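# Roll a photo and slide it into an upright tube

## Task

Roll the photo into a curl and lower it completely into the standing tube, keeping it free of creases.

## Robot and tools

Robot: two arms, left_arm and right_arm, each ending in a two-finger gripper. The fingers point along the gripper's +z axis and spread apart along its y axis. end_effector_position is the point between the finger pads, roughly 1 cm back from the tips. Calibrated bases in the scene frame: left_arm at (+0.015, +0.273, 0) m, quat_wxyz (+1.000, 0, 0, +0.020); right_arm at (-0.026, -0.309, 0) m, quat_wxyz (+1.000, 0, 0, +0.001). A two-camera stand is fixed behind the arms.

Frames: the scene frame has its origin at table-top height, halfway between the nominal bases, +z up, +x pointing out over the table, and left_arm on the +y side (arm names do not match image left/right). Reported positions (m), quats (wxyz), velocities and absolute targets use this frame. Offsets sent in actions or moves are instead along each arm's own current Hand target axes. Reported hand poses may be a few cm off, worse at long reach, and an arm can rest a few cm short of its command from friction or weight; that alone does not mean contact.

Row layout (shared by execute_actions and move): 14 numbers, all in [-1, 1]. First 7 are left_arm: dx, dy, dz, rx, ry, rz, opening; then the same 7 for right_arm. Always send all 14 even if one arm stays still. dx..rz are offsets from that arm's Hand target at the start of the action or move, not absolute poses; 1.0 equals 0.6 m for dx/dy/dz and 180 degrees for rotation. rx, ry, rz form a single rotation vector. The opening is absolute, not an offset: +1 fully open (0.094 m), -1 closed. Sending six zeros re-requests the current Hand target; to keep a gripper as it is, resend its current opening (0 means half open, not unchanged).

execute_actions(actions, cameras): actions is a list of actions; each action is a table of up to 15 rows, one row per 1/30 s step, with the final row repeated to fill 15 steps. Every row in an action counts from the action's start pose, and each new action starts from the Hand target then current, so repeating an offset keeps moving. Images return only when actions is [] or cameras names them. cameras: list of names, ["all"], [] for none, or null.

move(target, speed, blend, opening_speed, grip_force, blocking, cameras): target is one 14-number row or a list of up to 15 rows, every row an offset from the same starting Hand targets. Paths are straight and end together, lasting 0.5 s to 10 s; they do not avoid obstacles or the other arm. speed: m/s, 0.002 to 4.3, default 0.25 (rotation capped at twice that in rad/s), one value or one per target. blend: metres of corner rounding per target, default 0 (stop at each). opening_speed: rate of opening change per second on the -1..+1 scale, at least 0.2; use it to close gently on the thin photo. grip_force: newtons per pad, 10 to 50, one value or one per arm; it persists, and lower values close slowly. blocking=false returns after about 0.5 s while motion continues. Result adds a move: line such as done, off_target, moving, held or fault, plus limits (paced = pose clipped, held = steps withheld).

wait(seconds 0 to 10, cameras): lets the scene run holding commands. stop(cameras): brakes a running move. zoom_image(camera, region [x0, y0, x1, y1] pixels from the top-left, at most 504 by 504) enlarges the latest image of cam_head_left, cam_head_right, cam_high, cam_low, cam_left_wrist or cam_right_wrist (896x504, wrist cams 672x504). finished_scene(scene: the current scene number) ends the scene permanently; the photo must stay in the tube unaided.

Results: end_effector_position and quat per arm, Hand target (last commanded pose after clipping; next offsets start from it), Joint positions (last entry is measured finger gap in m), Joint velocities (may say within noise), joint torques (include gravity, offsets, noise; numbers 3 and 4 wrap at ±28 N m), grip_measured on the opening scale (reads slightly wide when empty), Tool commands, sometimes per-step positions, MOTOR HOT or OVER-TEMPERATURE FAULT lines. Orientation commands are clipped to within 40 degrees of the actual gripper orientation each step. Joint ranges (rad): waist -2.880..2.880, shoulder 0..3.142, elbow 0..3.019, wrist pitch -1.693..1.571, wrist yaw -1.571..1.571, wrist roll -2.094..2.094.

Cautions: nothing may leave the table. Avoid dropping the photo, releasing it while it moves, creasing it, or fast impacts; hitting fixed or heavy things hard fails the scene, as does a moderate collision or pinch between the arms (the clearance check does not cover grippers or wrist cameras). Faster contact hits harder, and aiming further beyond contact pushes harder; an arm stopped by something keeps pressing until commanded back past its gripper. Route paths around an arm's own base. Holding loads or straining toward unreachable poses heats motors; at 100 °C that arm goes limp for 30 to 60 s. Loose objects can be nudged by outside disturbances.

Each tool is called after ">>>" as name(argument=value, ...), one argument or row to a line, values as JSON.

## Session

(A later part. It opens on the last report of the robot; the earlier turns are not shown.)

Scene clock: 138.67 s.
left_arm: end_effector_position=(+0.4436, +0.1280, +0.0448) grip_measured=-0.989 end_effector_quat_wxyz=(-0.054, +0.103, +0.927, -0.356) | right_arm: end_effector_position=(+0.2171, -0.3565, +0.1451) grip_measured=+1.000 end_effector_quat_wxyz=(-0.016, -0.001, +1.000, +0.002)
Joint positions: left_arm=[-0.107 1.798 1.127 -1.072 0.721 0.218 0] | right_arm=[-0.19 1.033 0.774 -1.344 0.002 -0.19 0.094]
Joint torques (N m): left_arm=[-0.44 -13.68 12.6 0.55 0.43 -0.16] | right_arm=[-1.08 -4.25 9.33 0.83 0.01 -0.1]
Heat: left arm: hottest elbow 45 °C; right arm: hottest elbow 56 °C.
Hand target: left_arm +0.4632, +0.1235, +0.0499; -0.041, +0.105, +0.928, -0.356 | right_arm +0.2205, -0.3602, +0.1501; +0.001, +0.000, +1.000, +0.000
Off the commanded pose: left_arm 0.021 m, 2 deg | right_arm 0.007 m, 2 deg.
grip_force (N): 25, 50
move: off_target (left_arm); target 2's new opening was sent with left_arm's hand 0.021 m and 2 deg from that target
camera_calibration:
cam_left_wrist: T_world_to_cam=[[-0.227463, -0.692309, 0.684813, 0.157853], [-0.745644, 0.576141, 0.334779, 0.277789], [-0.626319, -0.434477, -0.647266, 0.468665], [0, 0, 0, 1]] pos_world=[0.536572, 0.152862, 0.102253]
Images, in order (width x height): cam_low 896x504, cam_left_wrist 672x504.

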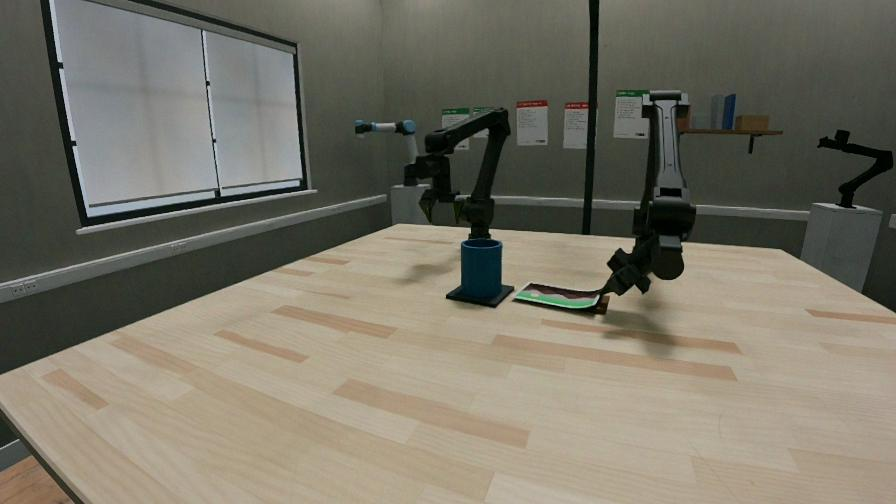

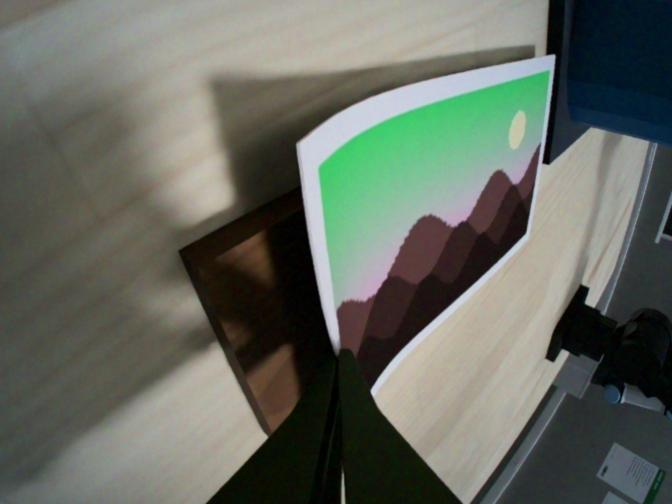

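>>> move(
  target=[0.0005,-0.2223,-0.248,0,0,0,-1,0,0,0,0,0,0,1],
  speed=0.1,
  cameras=["all"],
)

Scene clock: 144.73 s.
left_arm: end_effector_position=(+0.4485, +0.1276, +0.2245) grip_measured=-0.990 end_effector_quat_wxyz=(-0.064, +0.098, +0.927, -0.357) | right_arm: end_effector_position=(+0.2171, -0.3565, +0.1451) grip_measured=+1.000 end_effector_quat_wxyz=(-0.016, -0.001, +1.000, +0.002)
Joint positions: left_arm=[-0.107 1.62 1.408 -1.553 0.721 0.217 0] | right_arm=[-0.19 1.033 0.774 -1.344 0.002 -0.19 0.094]
Joint torques (N m): left_arm=[-0.38 -14.8 16.54 -0.16 0.41 -0.13] | right_arm=[-1.14 -4.25 9.36 0.8 0.02 -0.1]
Heat: left arm: hottest elbow 46 °C; right arm: hottest elbow 56 °C.
Hand target: left_arm +0.4631, +0.1237, +0.2497; -0.040, +0.105, +0.928, -0.356 | right_arm +0.2205, -0.3602, +0.1501; +0.001, +0.000, +1.000, +0.000
Off the commanded pose: left_arm 0.029 m, 3 deg | right_arm 0.007 m, 2 deg.
grip_force (N): 25, 50
move: off_target (left_arm)
camera_calibration:
cam_left_wrist: T_world_to_cam=[[-0.2112, -0.693264, 0.689042, 0.0274767], [-0.738702, 0.574848, 0.35195, 0.214753], [-0.640089, -0.434665, -0.633524, 0.590942], [0, 0, 0, 1]] pos_world=[0.542697, 0.15246, 0.279861]
cam_right_wrist: T_world_to_cam=[[-0.109923, -0.993871, 0.0117563, -0.331755], [-0.851949, 0.100305, 0.513927, 0.18497], [-0.511956, 0.0464765, -0.857753, 0.35923], [0, 0, 0, 1]] pos_world=[0.305028, -0.364971, 0.21697]

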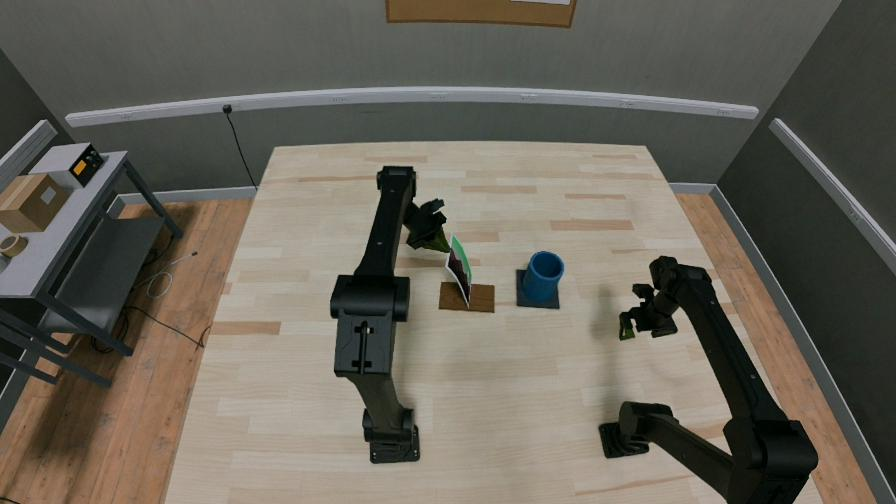

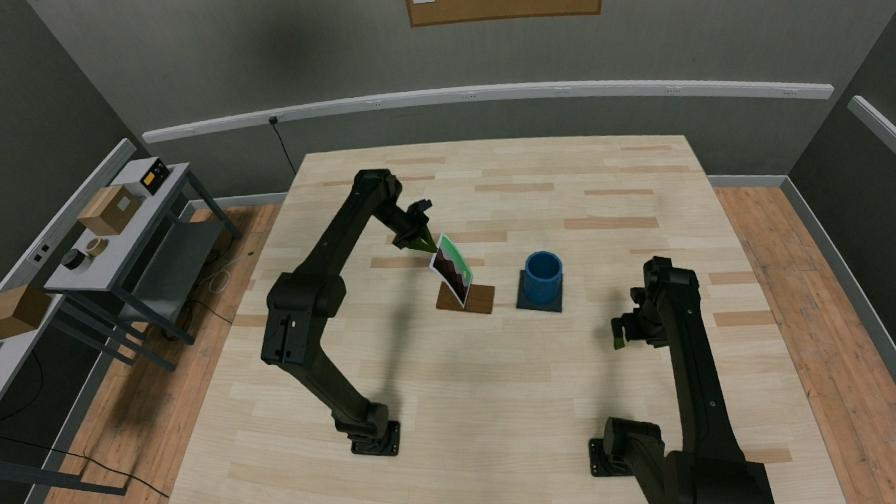

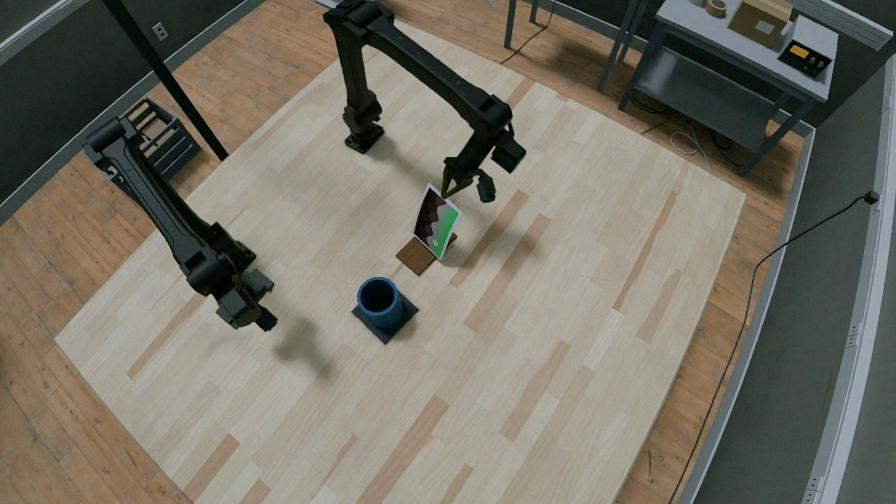

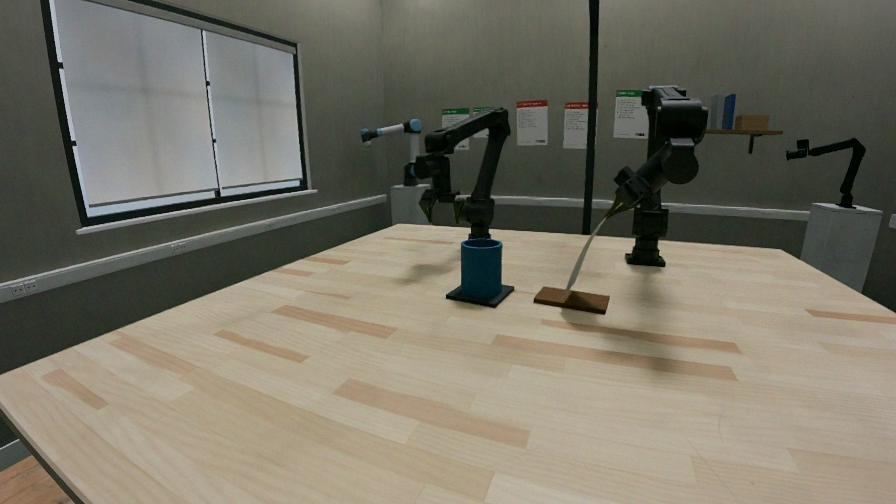

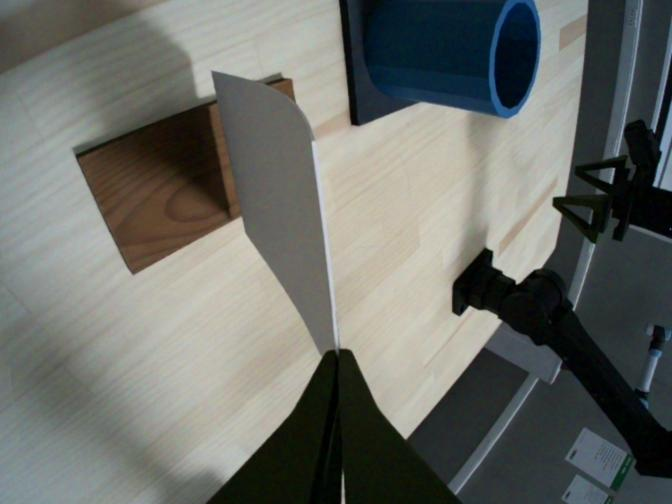

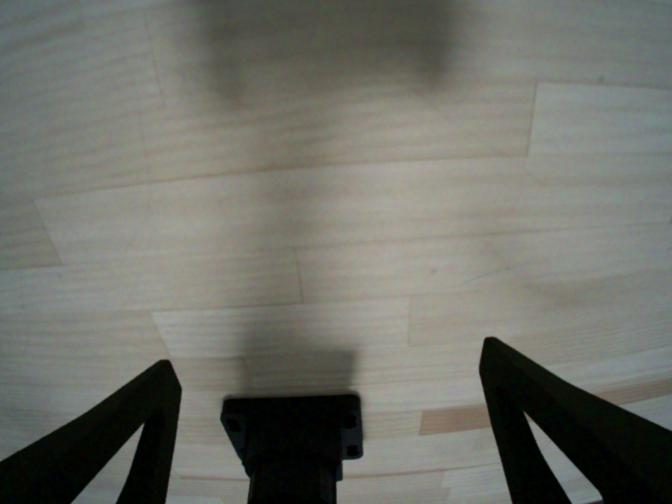

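>>> move(
  target=[
    [0,-0.0333,-0.0372,0,0,0,-1,0,0,0,0,0,0,1],
    [0,-0.0333,-0.0372,0.0661,-0.3252,0.3814,-1,0,0,0,0,0,0,1],
  ],
  speed=[0.1, 0.2],
  blend=[0.03,0],
  cameras=["cam_low","cam_high","cam_left_wrist"],
)

Scene clock: 164.60 s.
left_arm: end_effector_position=(+0.4625, +0.1201, +0.2916) grip_measured=-0.990 end_effector_quat_wxyz=(+0.583, +0.417, +0.571, -0.401) | right_arm: end_effector_position=(+0.2171, -0.3565, +0.1451) grip_measured=+1.000 end_effector_quat_wxyz=(-0.016, -0.001, +1.000, +0.002)
Joint positions: left_arm=[-0.008 1.353 0.727 0.631 1.264 0.024 0] | right_arm=[-0.19 1.033 0.774 -1.344 0.002 -0.19 0.094]
Joint torques (N m): left_arm=[0.67 -9 8.88 2.36 -0.09 -0.2] | right_arm=[-1.14 -4.13 9.32 0.8 0.01 -0.1]
Heat: left arm: hottest elbow 48 °C; right arm: hottest elbow 55 °C.
Hand target: left_arm +0.4631, +0.1237, +0.2796; +0.579, +0.406, +0.579, -0.406 | right_arm +0.2205, -0.3602, +0.1501; +0.001, +0.000, +1.000, +0.000
Off the commanded pose: left_arm 0.012 m, 2 deg | right_arm 0.007 m, 2 deg.
grip_force (N): 25, 50
move: off_target (left_arm); blend cut to 0.015 m at target 1
camera_calibration:
cam_left_wrist: T_world_to_cam=[[-0.943284, -0.313076, -0.110452, 0.505095], [-0.0642689, 0.49861, -0.864441, 0.25772], [0.325708, -0.808314, -0.490451, 0.195648], [0, 0, 0, 1]] pos_world=[0.429287, 0.187776, 0.374528]
Images, in order (width x height): cam_high 896x504, cam_low 896x504, cam_left_wrist 672x504.

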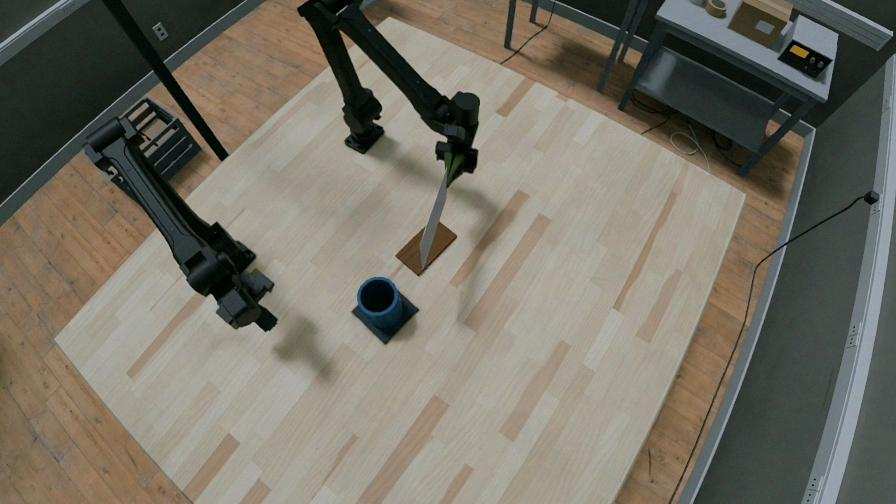

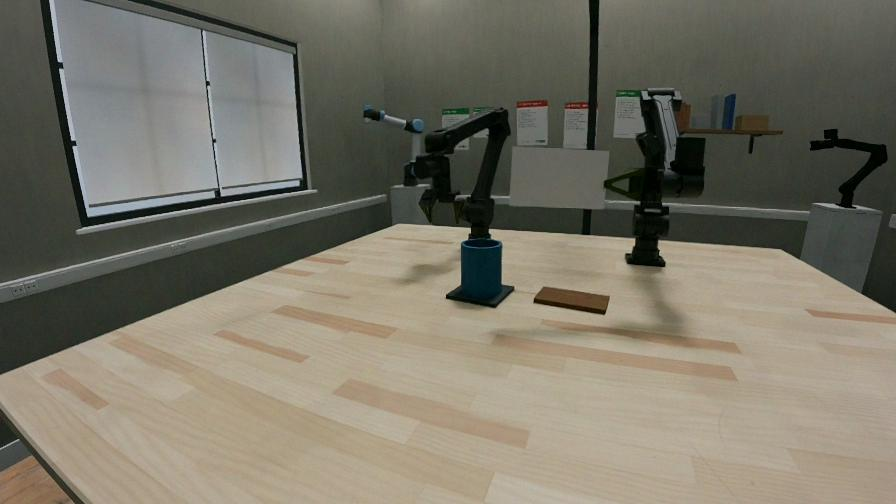

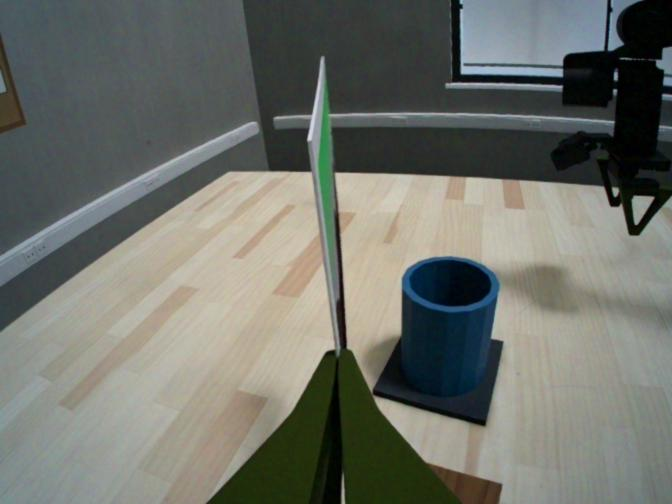

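>>> move(
  target=[0.116,-0.2053,0.1005,0,0,0,-1,0,0,0,0,0,0,1],
  speed=0.12,
  cameras=["cam_low","cam_high","cam_left_wrist"],
)

Scene clock: 182.17 s.
left_arm: end_effector_position=(+0.3733, +0.0265, +0.2137) grip_measured=-0.990 end_effector_quat_wxyz=(+0.582, +0.409, +0.578, -0.400) | right_arm: end_effector_position=(+0.2171, -0.3565, +0.1451) grip_measured=+1.000 end_effector_quat_wxyz=(-0.016, -0.001, +1.000, +0.002)
Joint positions: left_arm=[-0.308 1.333 0.43 0.897 0.948 0.018 0] | right_arm=[-0.19 1.033 0.774 -1.344 0.002 -0.19 0.094]
Joint torques (N m): left_arm=[-0.44 -8.18 7.12 2.45 -0.09 -0.18] | right_arm=[-1.03 -4.31 9.35 0.83 0 -0.11]
Heat: left arm: hottest elbow 45 °C; right arm: hottest elbow 55 °C.
Hand target: left_arm +0.3678, +0.0251, +0.2102; +0.579, +0.406, +0.579, -0.406 | right_arm +0.2205, -0.3602, +0.1501; +0.001, +0.000, +1.000, +0.000
Off the commanded pose: left_arm 0.007 m, 1 deg | right_arm 0.007 m, 2 deg.
grip_force (N): 25, 50
move: done
camera_calibration:
cam_left_wrist: T_world_to_cam=[[-0.940159, -0.327257, -0.0948866, 0.378972], [-0.0856966, 0.496625, -0.863724, 0.239259], [0.329783, -0.803907, -0.494952, 0.110167], [0, 0, 0, 1]] pos_world=[0.340466, 0.0937633, 0.297141]
Images, in order (width x height): cam_high 896x504, cam_low 896x504, cam_left_wrist 672x504.

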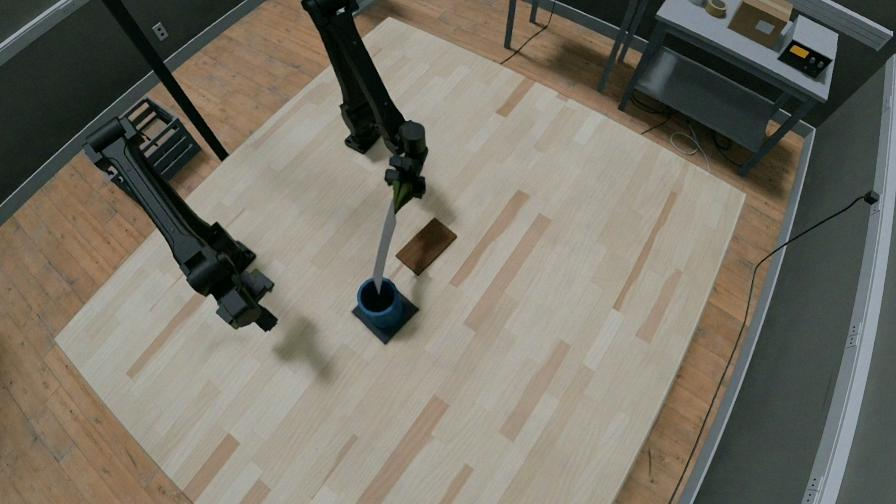

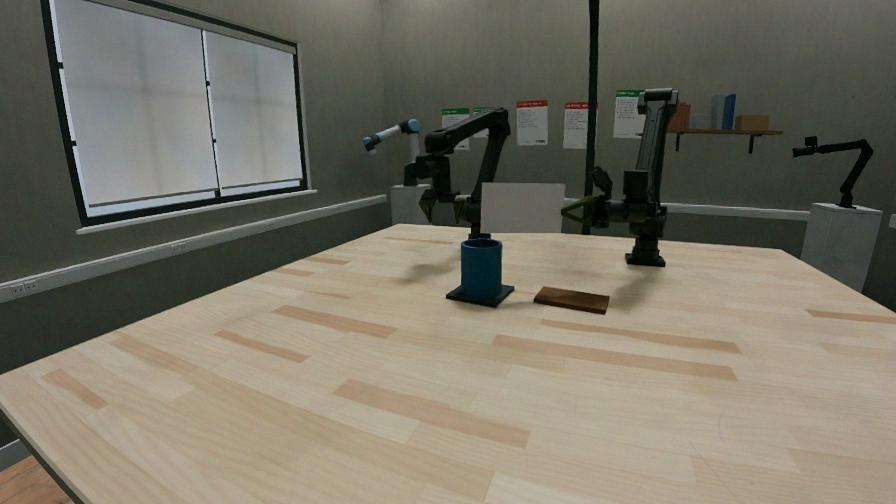

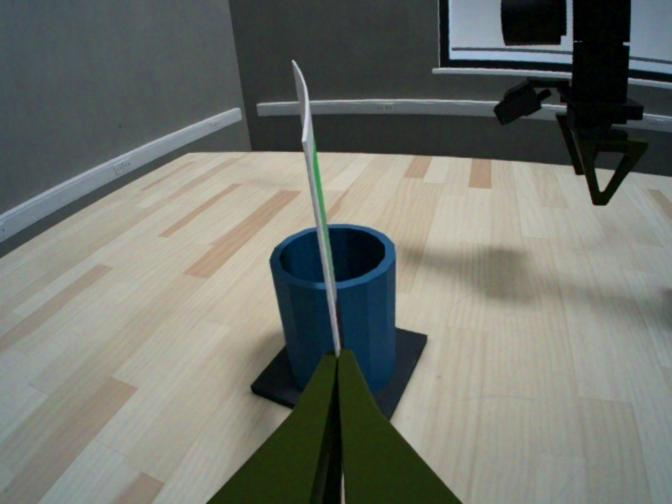

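>>> move(
  target=[
    [0,0,0,0,0,0,-1,-0.05,0,-0.2333,0,0,-0.6111,0.4],
    [0,0,0,0,0,0,-1,-0.3942,0.2887,-0.2465,0,0,-0.6111,0.4],
  ],
  speed=0.2,
  blend=[0.02,0],
  cameras=["cam_low","cam_high","cam_right_wrist","cam_head_left"],
)

Scene clock: 206.43 s.
left_arm: end_effector_position=(+0.3733, +0.0265, +0.2137) grip_measured=-0.990 end_effector_quat_wxyz=(+0.582, +0.409, +0.578, -0.400) | right_arm: end_effector_position=(+0.4441, -0.1928, +0.2801) grip_measured=+0.401 end_effector_quat_wxyz=(+0.014, +0.820, -0.572, -0.013)
Joint positions: left_arm=[-0.308 1.333 0.43 0.897 0.948 0.017 0] | right_arm=[0.242 1.631 1.692 -1.67 -0.002 -1.681 0.066]
Joint torques (N m): left_arm=[-0.5 -8.18 7.1 2.52 -0.09 -0.23] | right_arm=[0.5 -9.88 14.69 -0.4 0.05 0.11]
Heat: left arm: hottest elbow 42 °C; right arm: hottest elbow 57 °C.
Hand target: left_arm +0.3678, +0.0251, +0.2101; +0.579, +0.406, +0.579, -0.406 | right_arm +0.4567, -0.1869, +0.2981; +0.000, +0.819, -0.574, +0.001
Off the commanded pose: left_arm 0.007 m, 1 deg | right_arm 0.023 m, 2 deg.
grip_force (N): 25, 50
move: off_target (right_arm)
camera_calibration:
cam_right_wrist: T_world_to_cam=[[0.970741, 0.238777, -0.0254259, -0.377605], [0.220851, -0.846231, 0.48489, -0.358265], [0.0942645, -0.476318, -0.874206, 0.218279], [0, 0, 0, 1]] pos_world=[0.425104, -0.109041, 0.354938]
Images, in order (width x height): cam_head_left 896x504, cam_high 896x504, cam_low 896x504, cam_right_wrist 672x504.

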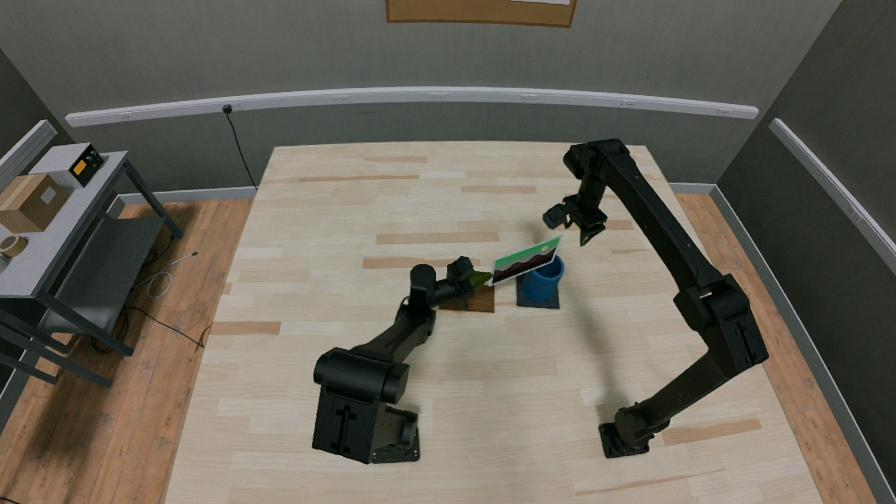

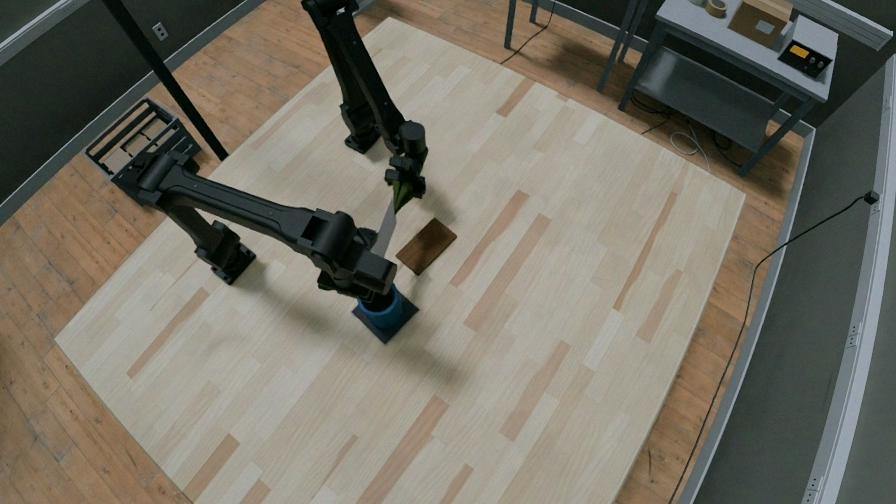

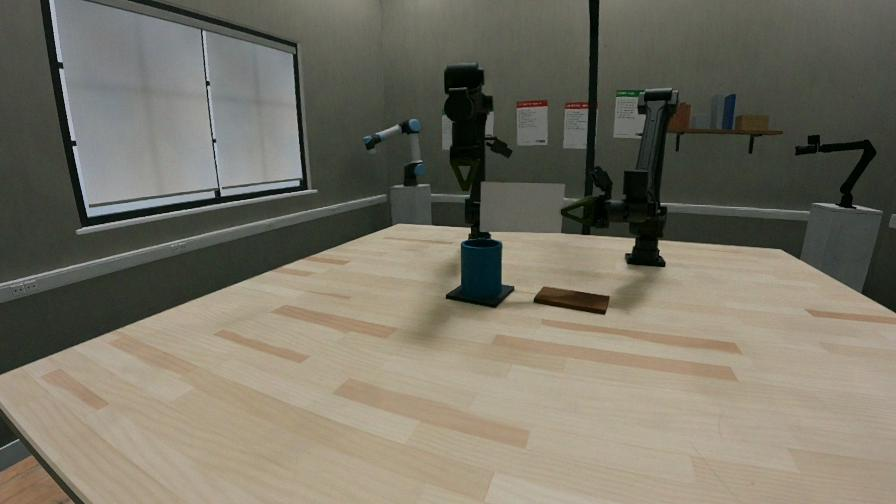

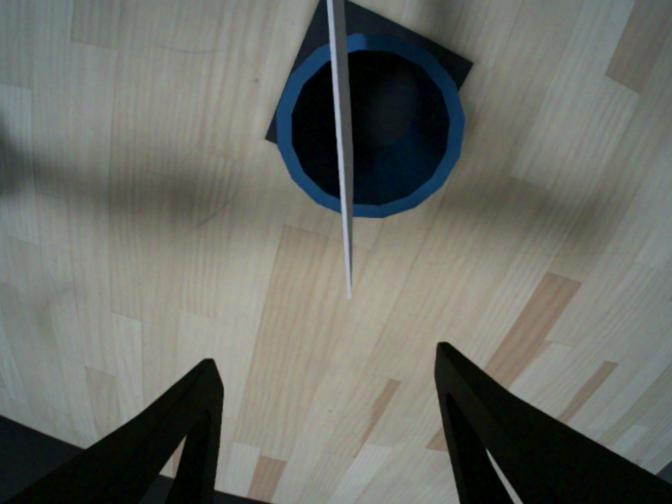

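>>> zoom_image(
  camera="cam_low",
  region=[430, 130, 610, 260],
)

Scaled by 2.800 from the camera's 896x504 image, which has a finer 1280x720 frame.

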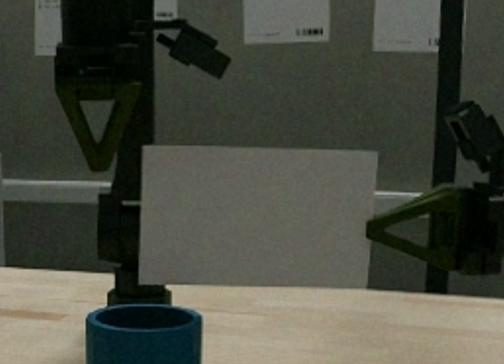

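>>> move(
  target=[0,0,0,0,0,0,-1,-0.0918,-0.0117,-0.0083,0,0,0,0.4],
  speed=0.1,
  cameras=["cam_low","cam_right_wrist"],
)

>>> zoom_image(
  camera="cam_low",
  region=[430, 130, 610, 260],
)

Scene clock: 229.40 s.
left_arm: end_effector_position=(+0.3733, +0.0265, +0.2137) grip_measured=-0.990 end_effector_quat_wxyz=(+0.582, +0.409, +0.578, -0.400) | right_arm: end_effector_position=(+0.4323, -0.1392, +0.2857) grip_measured=+0.401 end_effector_quat_wxyz=(+0.010, +0.821, -0.571, -0.008)
Joint positions: left_arm=[-0.308 1.333 0.43 0.897 0.948 0.017 0] | right_arm=[0.354 1.636 1.714 -1.674 -0.001 -1.571 0.066]
Joint torques (N m): left_arm=[-0.5 -8.12 7.1 2.52 -0.09 -0.23] | right_arm=[0.26 -9.76 14.79 -0.23 0.05 0.17]
Heat: left arm: hottest elbow 41 °C; right arm: hottest elbow 59 °C.
Hand target: left_arm +0.3678, +0.0251, +0.2101; +0.579, +0.406, +0.579, -0.406 | right_arm +0.4445, -0.1326, +0.3030; +0.000, +0.819, -0.574, +0.001
Off the commanded pose: left_arm 0.007 m, 1 deg | right_arm 0.022 m, 2 deg.
joint sent to its limit (right arm) — joint 4 (wrist pitch), lower limit. The joint targets still meet the commanded pose.
grip_force (N): 25, 50
move: off_target (right_arm)
camera_calibration:
cam_right_wrist: T_world_to_cam=[[0.970409, 0.241084, -0.0135683, -0.381632], [0.216893, -0.845584, 0.487795, -0.312024], [0.106126, -0.476304, -0.872853, 0.244169], [0, 0, 0, 1]] pos_world=[0.412103, -0.0555387, 0.360149]
Images, in order (width x height): cam_low 896x504, cam_right_wrist 672x504.

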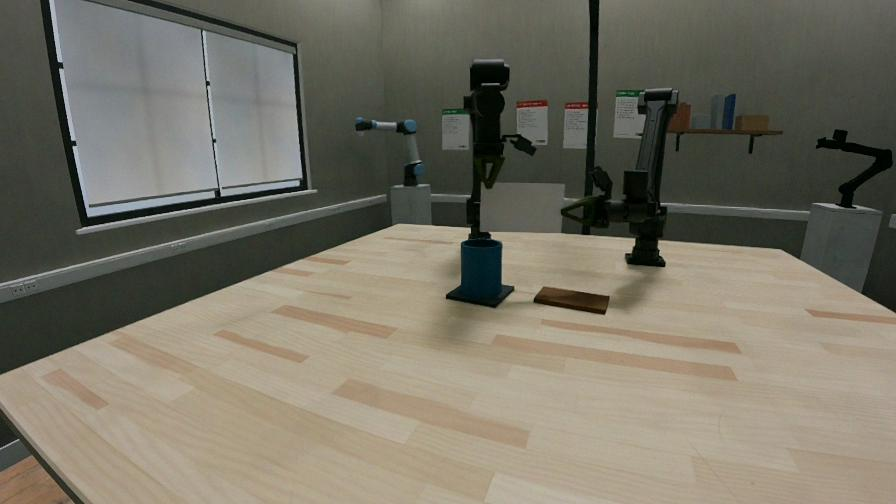

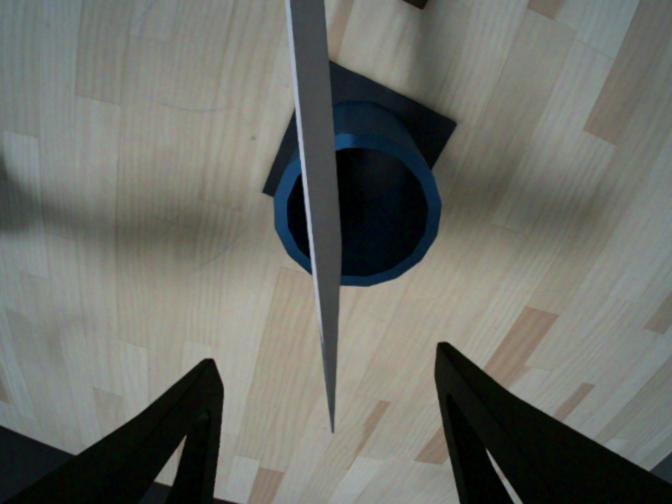

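Scaled by 2.800 from the camera's 896x504 image, which has a finer 1280x720 frame.

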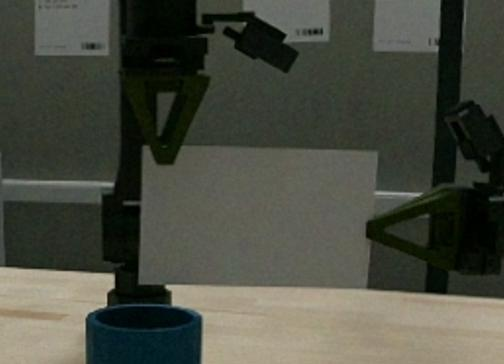

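>>> move(
  target=[
    [0,0,0,0,0,0,-1,0,0,0,0,0,0,-0.7],
    [0,0,0,0,0,0,-1,0,0,0,0,0,0,-1],
  ],
  opening_speed=0.6,
  grip_force=[25, 30],
  cameras=["cam_right_wrist","cam_left_wrist"],
)

Scene clock: 236.17 s.
left_arm: end_effector_position=(+0.3733, +0.0265, +0.2137) grip_measured=-0.990 end_effector_quat_wxyz=(+0.582, +0.409, +0.578, -0.400) | right_arm: end_effector_position=(+0.4323, -0.1392, +0.2857) grip_measured=-0.971 end_effector_quat_wxyz=(+0.010, +0.821, -0.571, -0.008)
Joint positions: left_arm=[-0.308 1.333 0.43 0.897 0.948 0.017 0] | right_arm=[0.354 1.636 1.714 -1.674 -0.001 -1.57 0.001]
Joint torques (N m): left_arm=[-0.5 -8.18 7.1 2.51 -0.09 -0.23] | right_arm=[0.15 -9.7 14.78 -0.27 0.04 0.13]
Heat: left arm: hottest elbow 40 °C; right arm: hottest elbow 60 °C.
Hand target: left_arm +0.3678, +0.0251, +0.2101; +0.579, +0.406, +0.579, -0.406 | right_arm +0.4445, -0.1326, +0.3030; +0.000, +0.819, -0.573, +0.001
Off the commanded pose: left_arm 0.007 m, 1 deg | right_arm 0.022 m, 2 deg.
joint sent to its limit (right arm) — joint 4 (wrist pitch), lower limit. The joint targets still meet the commanded pose.
grip_force (N): 25, 30
move: off_target (right_arm); target 2's new opening was sent with right_arm's hand 0.022 m and 2 deg from that target
camera_calibration:
cam_left_wrist: T_world_to_cam=[[-0.94023, -0.327294, -0.0940532, 0.378752], [-0.0863739, 0.496359, -0.863809, 0.239541], [0.329404, -0.804056, -0.494962, 0.110314], [0, 0, 0, 1]] pos_world=[0.340466, 0.0937632, 0.297141]
cam_right_wrist: T_world_to_cam=[[0.970593, 0.240339, -0.0136327, -0.381823], [0.216267, -0.845706, 0.487863, -0.311819], [0.105723, -0.476465, -0.872814, 0.244301], [0, 0, 0, 1]] pos_world=[0.412203, -0.0555394, 0.360149]
Images, in order (width x height): cam_left_wrist 672x504, cam_right_wrist 672x504.

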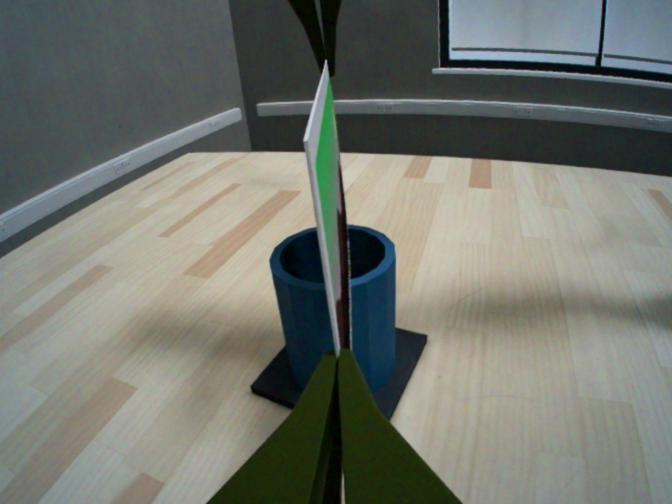

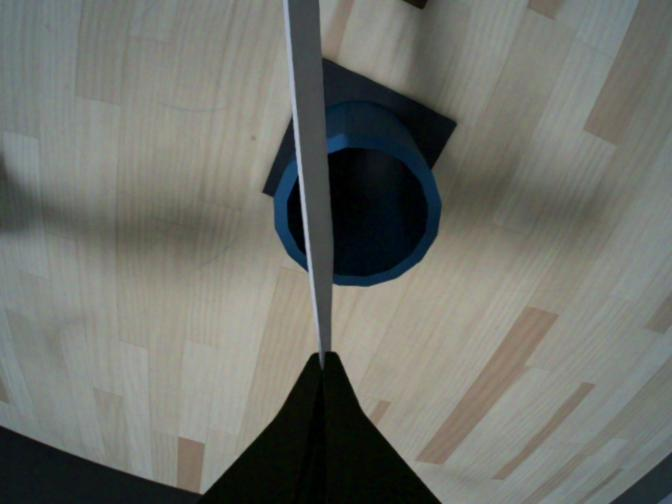

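>>> move(
  target=[
    [0,0,0,0,0,0,-0.6,0,0,0,0,0,0,-1],
    [-0.0083,0,0.0167,0,-0.0556,0,-0.6,0,0,0,0,0,0,-1],
  ],
  opening_speed=0.4,
  speed=0.05,
  cameras=["cam_low","cam_left_wrist"],
)

>>> zoom_image(
  camera="cam_low",
  region=[430, 130, 610, 260],
)

Scene clock: 255.17 s.
left_arm: end_effector_position=(+0.3754, +0.0180, +0.2217) grip_measured=-0.603 end_effector_quat_wxyz=(+0.634, +0.373, +0.523, -0.431) | right_arm: end_effector_position=(+0.4323, -0.1392, +0.2857) grip_measured=-0.971 end_effector_quat_wxyz=(+0.010, +0.821, -0.571, -0.008)
Joint positions: left_arm=[-0.34 1.526 0.42 1.391 0.896 -0.203 0.019] | right_arm=[0.354 1.636 1.714 -1.674 -0.001 -1.57 0.001]
Joint torques (N m): left_arm=[-0.56 -8.06 5.48 2.47 -0.22 -0.27] | right_arm=[0.15 -9.76 14.82 -0.23 0.05 0.11]
Heat: left arm: hottest elbow 39 °C; right arm: hottest elbow 61 °C.
Hand target: left_arm +0.3711, +0.0157, +0.2150; +0.627, +0.369, +0.526, -0.440 | right_arm +0.4445, -0.1326, +0.3030; +0.000, +0.819, -0.573, +0.001
Off the commanded pose: left_arm 0.008 m, 1 deg | right_arm 0.022 m, 2 deg.
joint sent to its limit (right arm) — joint 4 (wrist pitch), lower limit. The joint targets still meet the commanded pose.
grip_force (N): 25, 30
move: off_target (right_arm)
camera_calibration:
cam_left_wrist: T_world_to_cam=[[-0.932672, -0.345075, -0.1051, 0.378603], [-0.0226935, 0.346911, -0.937624, 0.245932], [0.360011, -0.87211, -0.331385, 0.0602449], [0, 0, 0, 1]] pos_world=[0.337005, 0.0978699, 0.290348]
Images, in order (width x height): cam_low 896x504, cam_left_wrist 672x504.

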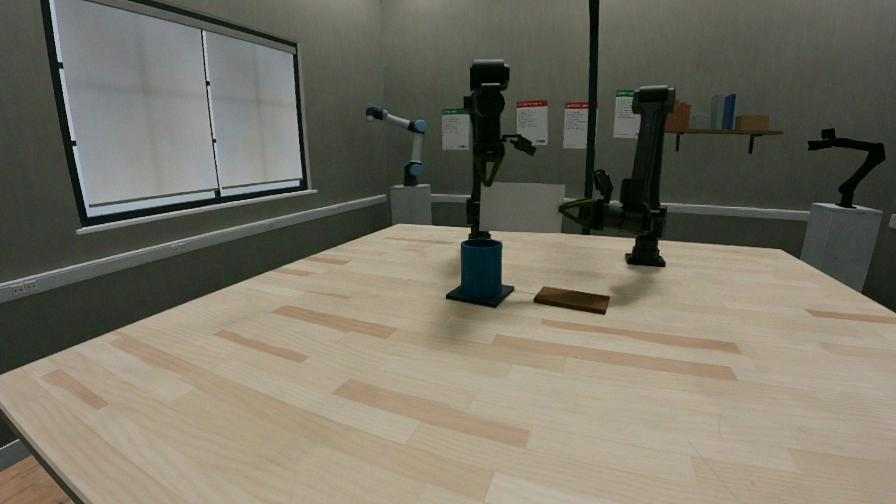

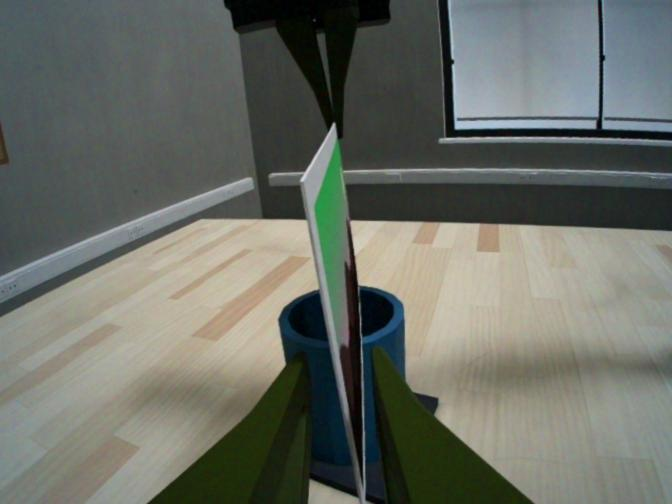

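Scaled by 2.800 from the camera's 896x504 image, which has a finer 1280x720 frame.

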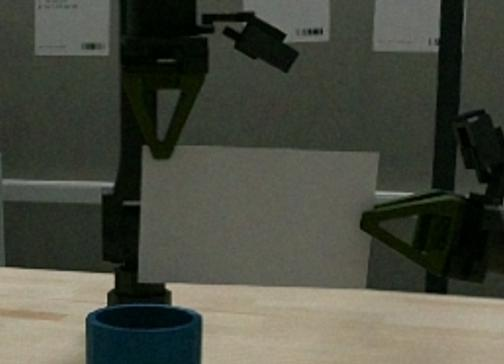

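>>> move(
  target=[
    [0,0,0,0,0,0,-1,0,0,0,0,0,0,-1],
    [0,0,0,0,0,0,-1,0,0,0,0,0,0,-0.7],
    [0,0,0,0,0,0,-1,0,0,0.0183,0,0,0,-0.7],
  ],
  opening_speed=0.4,
  speed=0.05,
  cameras=["cam_low","cam_right_wrist"],
)

>>> zoom_image(
  camera="cam_low",
  region=[430, 130, 610, 260],
)

Scene clock: 266.20 s.
left_arm: end_effector_position=(+0.3756, +0.0180, +0.2212) grip_measured=-0.986 end_effector_quat_wxyz=(+0.633, +0.372, +0.523, -0.432) | right_arm: end_effector_position=(+0.4332, -0.1389, +0.2828) grip_measured=-0.701 end_effector_quat_wxyz=(+0.013, +0.821, -0.571, -0.010)
Joint positions: left_arm=[-0.34 1.528 0.42 1.391 0.896 -0.205 0.001] | right_arm=[0.354 1.642 1.714 -1.674 -0.001 -1.57 0.014]
Joint torques (N m): left_arm=[-0.56 -8.12 5.48 2.4 -0.22 -0.23] | right_arm=[0.32 -9.88 12.97 0.4 0.04 0.11]
Heat: left arm: hottest elbow 38 °C; right arm: hottest elbow 62 °C.
Hand target: left_arm +0.3712, +0.0157, +0.2150; +0.627, +0.369, +0.527, -0.440 | right_arm +0.4445, -0.1326, +0.2920; +0.000, +0.819, -0.573, +0.001
Off the commanded pose: left_arm 0.008 m, 1 deg | right_arm 0.016 m, 2 deg.
grip_force (N): 25, 30
move: off_target (right_arm); target 2's new opening was sent with right_arm's hand 0.022 m and 2 deg from that target
camera_calibration:
cam_right_wrist: T_world_to_cam=[[0.970508, 0.240264, -0.0197024, -0.381045], [0.219032, -0.844696, 0.488378, -0.311532], [0.100697, -0.47829, -0.87241, 0.243699], [0, 0, 0, 1]] pos_world=[0.413503, -0.0550394, 0.357243]
Images, in order (width x height): cam_low 896x504, cam_right_wrist 672x504.

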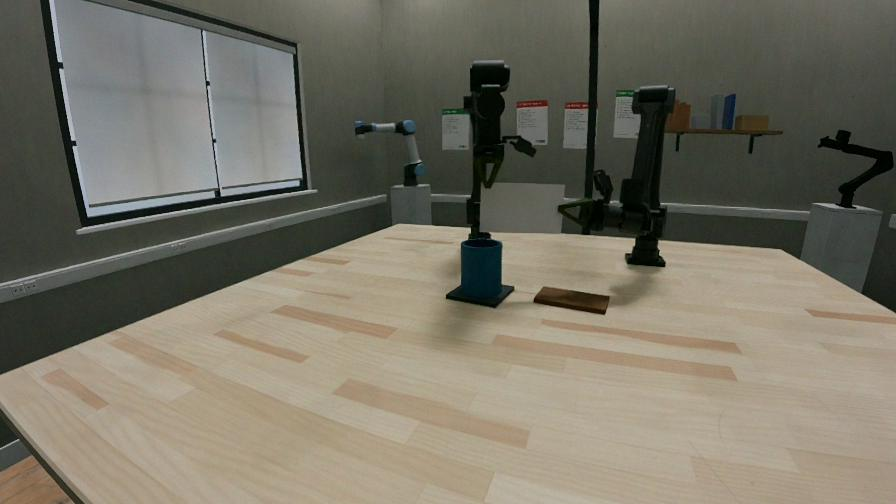

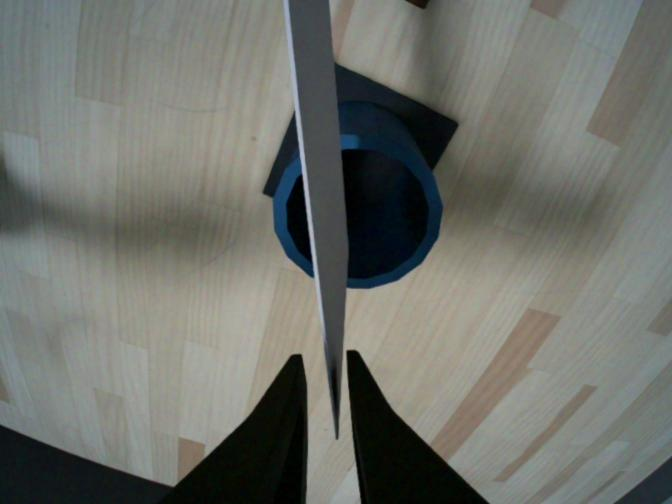

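Scaled by 2.800 from the camera's 896x504 image, which has a finer 1280x720 frame.

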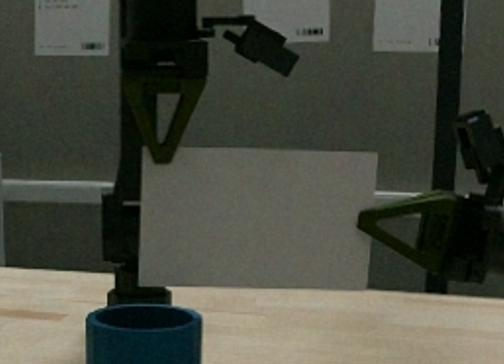

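>>> move(
  target=[
    [0,0,0,0,0,0,-1,0,0,0.015,0,0,0,-0.7],
  ],
  speed=0.05,
  cameras=["cam_low"],
)

>>> zoom_image(
  camera="cam_low",
  region=[430, 130, 610, 260],
)

Scene clock: 269.47 s.
left_arm: end_effector_position=(+0.3756, +0.0180, +0.2212) grip_measured=-0.986 end_effector_quat_wxyz=(+0.633, +0.372, +0.523, -0.432) | right_arm: end_effector_position=(+0.4370, -0.1375, +0.2827) grip_measured=-0.701 end_effector_quat_wxyz=(+0.006, +0.821, -0.571, -0.005)
Joint positions: left_arm=[-0.34 1.528 0.42 1.391 0.896 -0.205 0.001] | right_arm=[0.354 1.642 1.714 -1.658 -0.001 -1.569 0.014]
Joint torques (N m): left_arm=[-0.62 -8.12 5.48 2.4 -0.22 -0.23] | right_arm=[0.09 -9.93 10.82 0.66 0.04 0.13]
Heat: left arm: hottest elbow 38 °C; right arm: hottest elbow 62 °C.
Hand target: left_arm +0.3712, +0.0157, +0.2150; +0.627, +0.369, +0.527, -0.440 | right_arm +0.4445, -0.1326, +0.2830; +0.000, +0.819, -0.574, +0.001
Off the commanded pose: left_arm 0.008 m, 1 deg | right_arm 0.009 m, 1 deg.
grip_force (N): 25, 30
move: done
Images, in order (width x height): cam_low 896x504.

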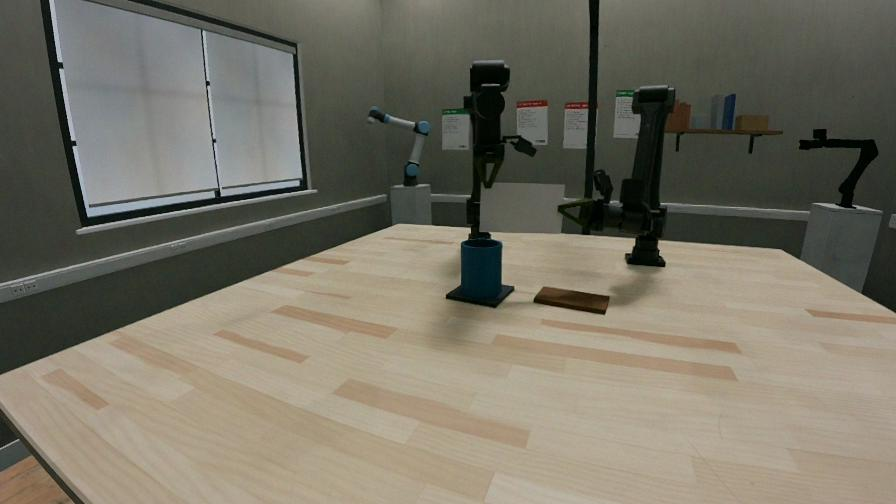

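Scaled by 2.800 from the camera's 896x504 image, which has a finer 1280x720 frame.

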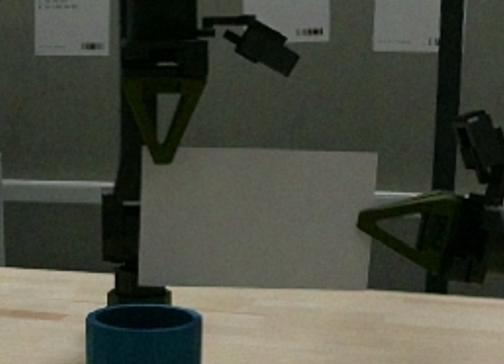

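>>> move(
  target=[
    [0,0,0,0,0,0,-1,0,0,0.0117,0,0,0,-0.7],
  ],
  speed=0.05,
)

Scene clock: 275.27 s.
left_arm: end_effector_position=(+0.3756, +0.0180, +0.2212) grip_measured=-0.986 end_effector_quat_wxyz=(+0.633, +0.372, +0.523, -0.432) | right_arm: end_effector_position=(+0.4400, -0.1364, +0.2802) grip_measured=-0.701 end_effector_quat_wxyz=(+0.001, +0.821, -0.571, -0.002)
Joint positions: left_arm=[-0.34 1.528 0.42 1.391 0.896 -0.205 0.001] | right_arm=[0.354 1.642 1.707 -1.639 -0.001 -1.569 0.014]
Joint torques (N m): left_arm=[-0.56 -8.18 5.49 2.4 -0.22 -0.23] | right_arm=[0.38 -9.99 9.66 0.75 0.04 0.13]
Heat: left arm: hottest elbow 38 °C; right arm: hottest elbow 62 °C.
Hand target: left_arm +0.3712, +0.0157, +0.2150; +0.627, +0.369, +0.527, -0.440 | right_arm +0.4445, -0.1326, +0.2760; +0.000, +0.819, -0.574, +0.001
Off the commanded pose: left_arm 0.008 m, 1 deg | right_arm 0.007 m, 0 deg.
grip_force (N): 25, 30
move: done


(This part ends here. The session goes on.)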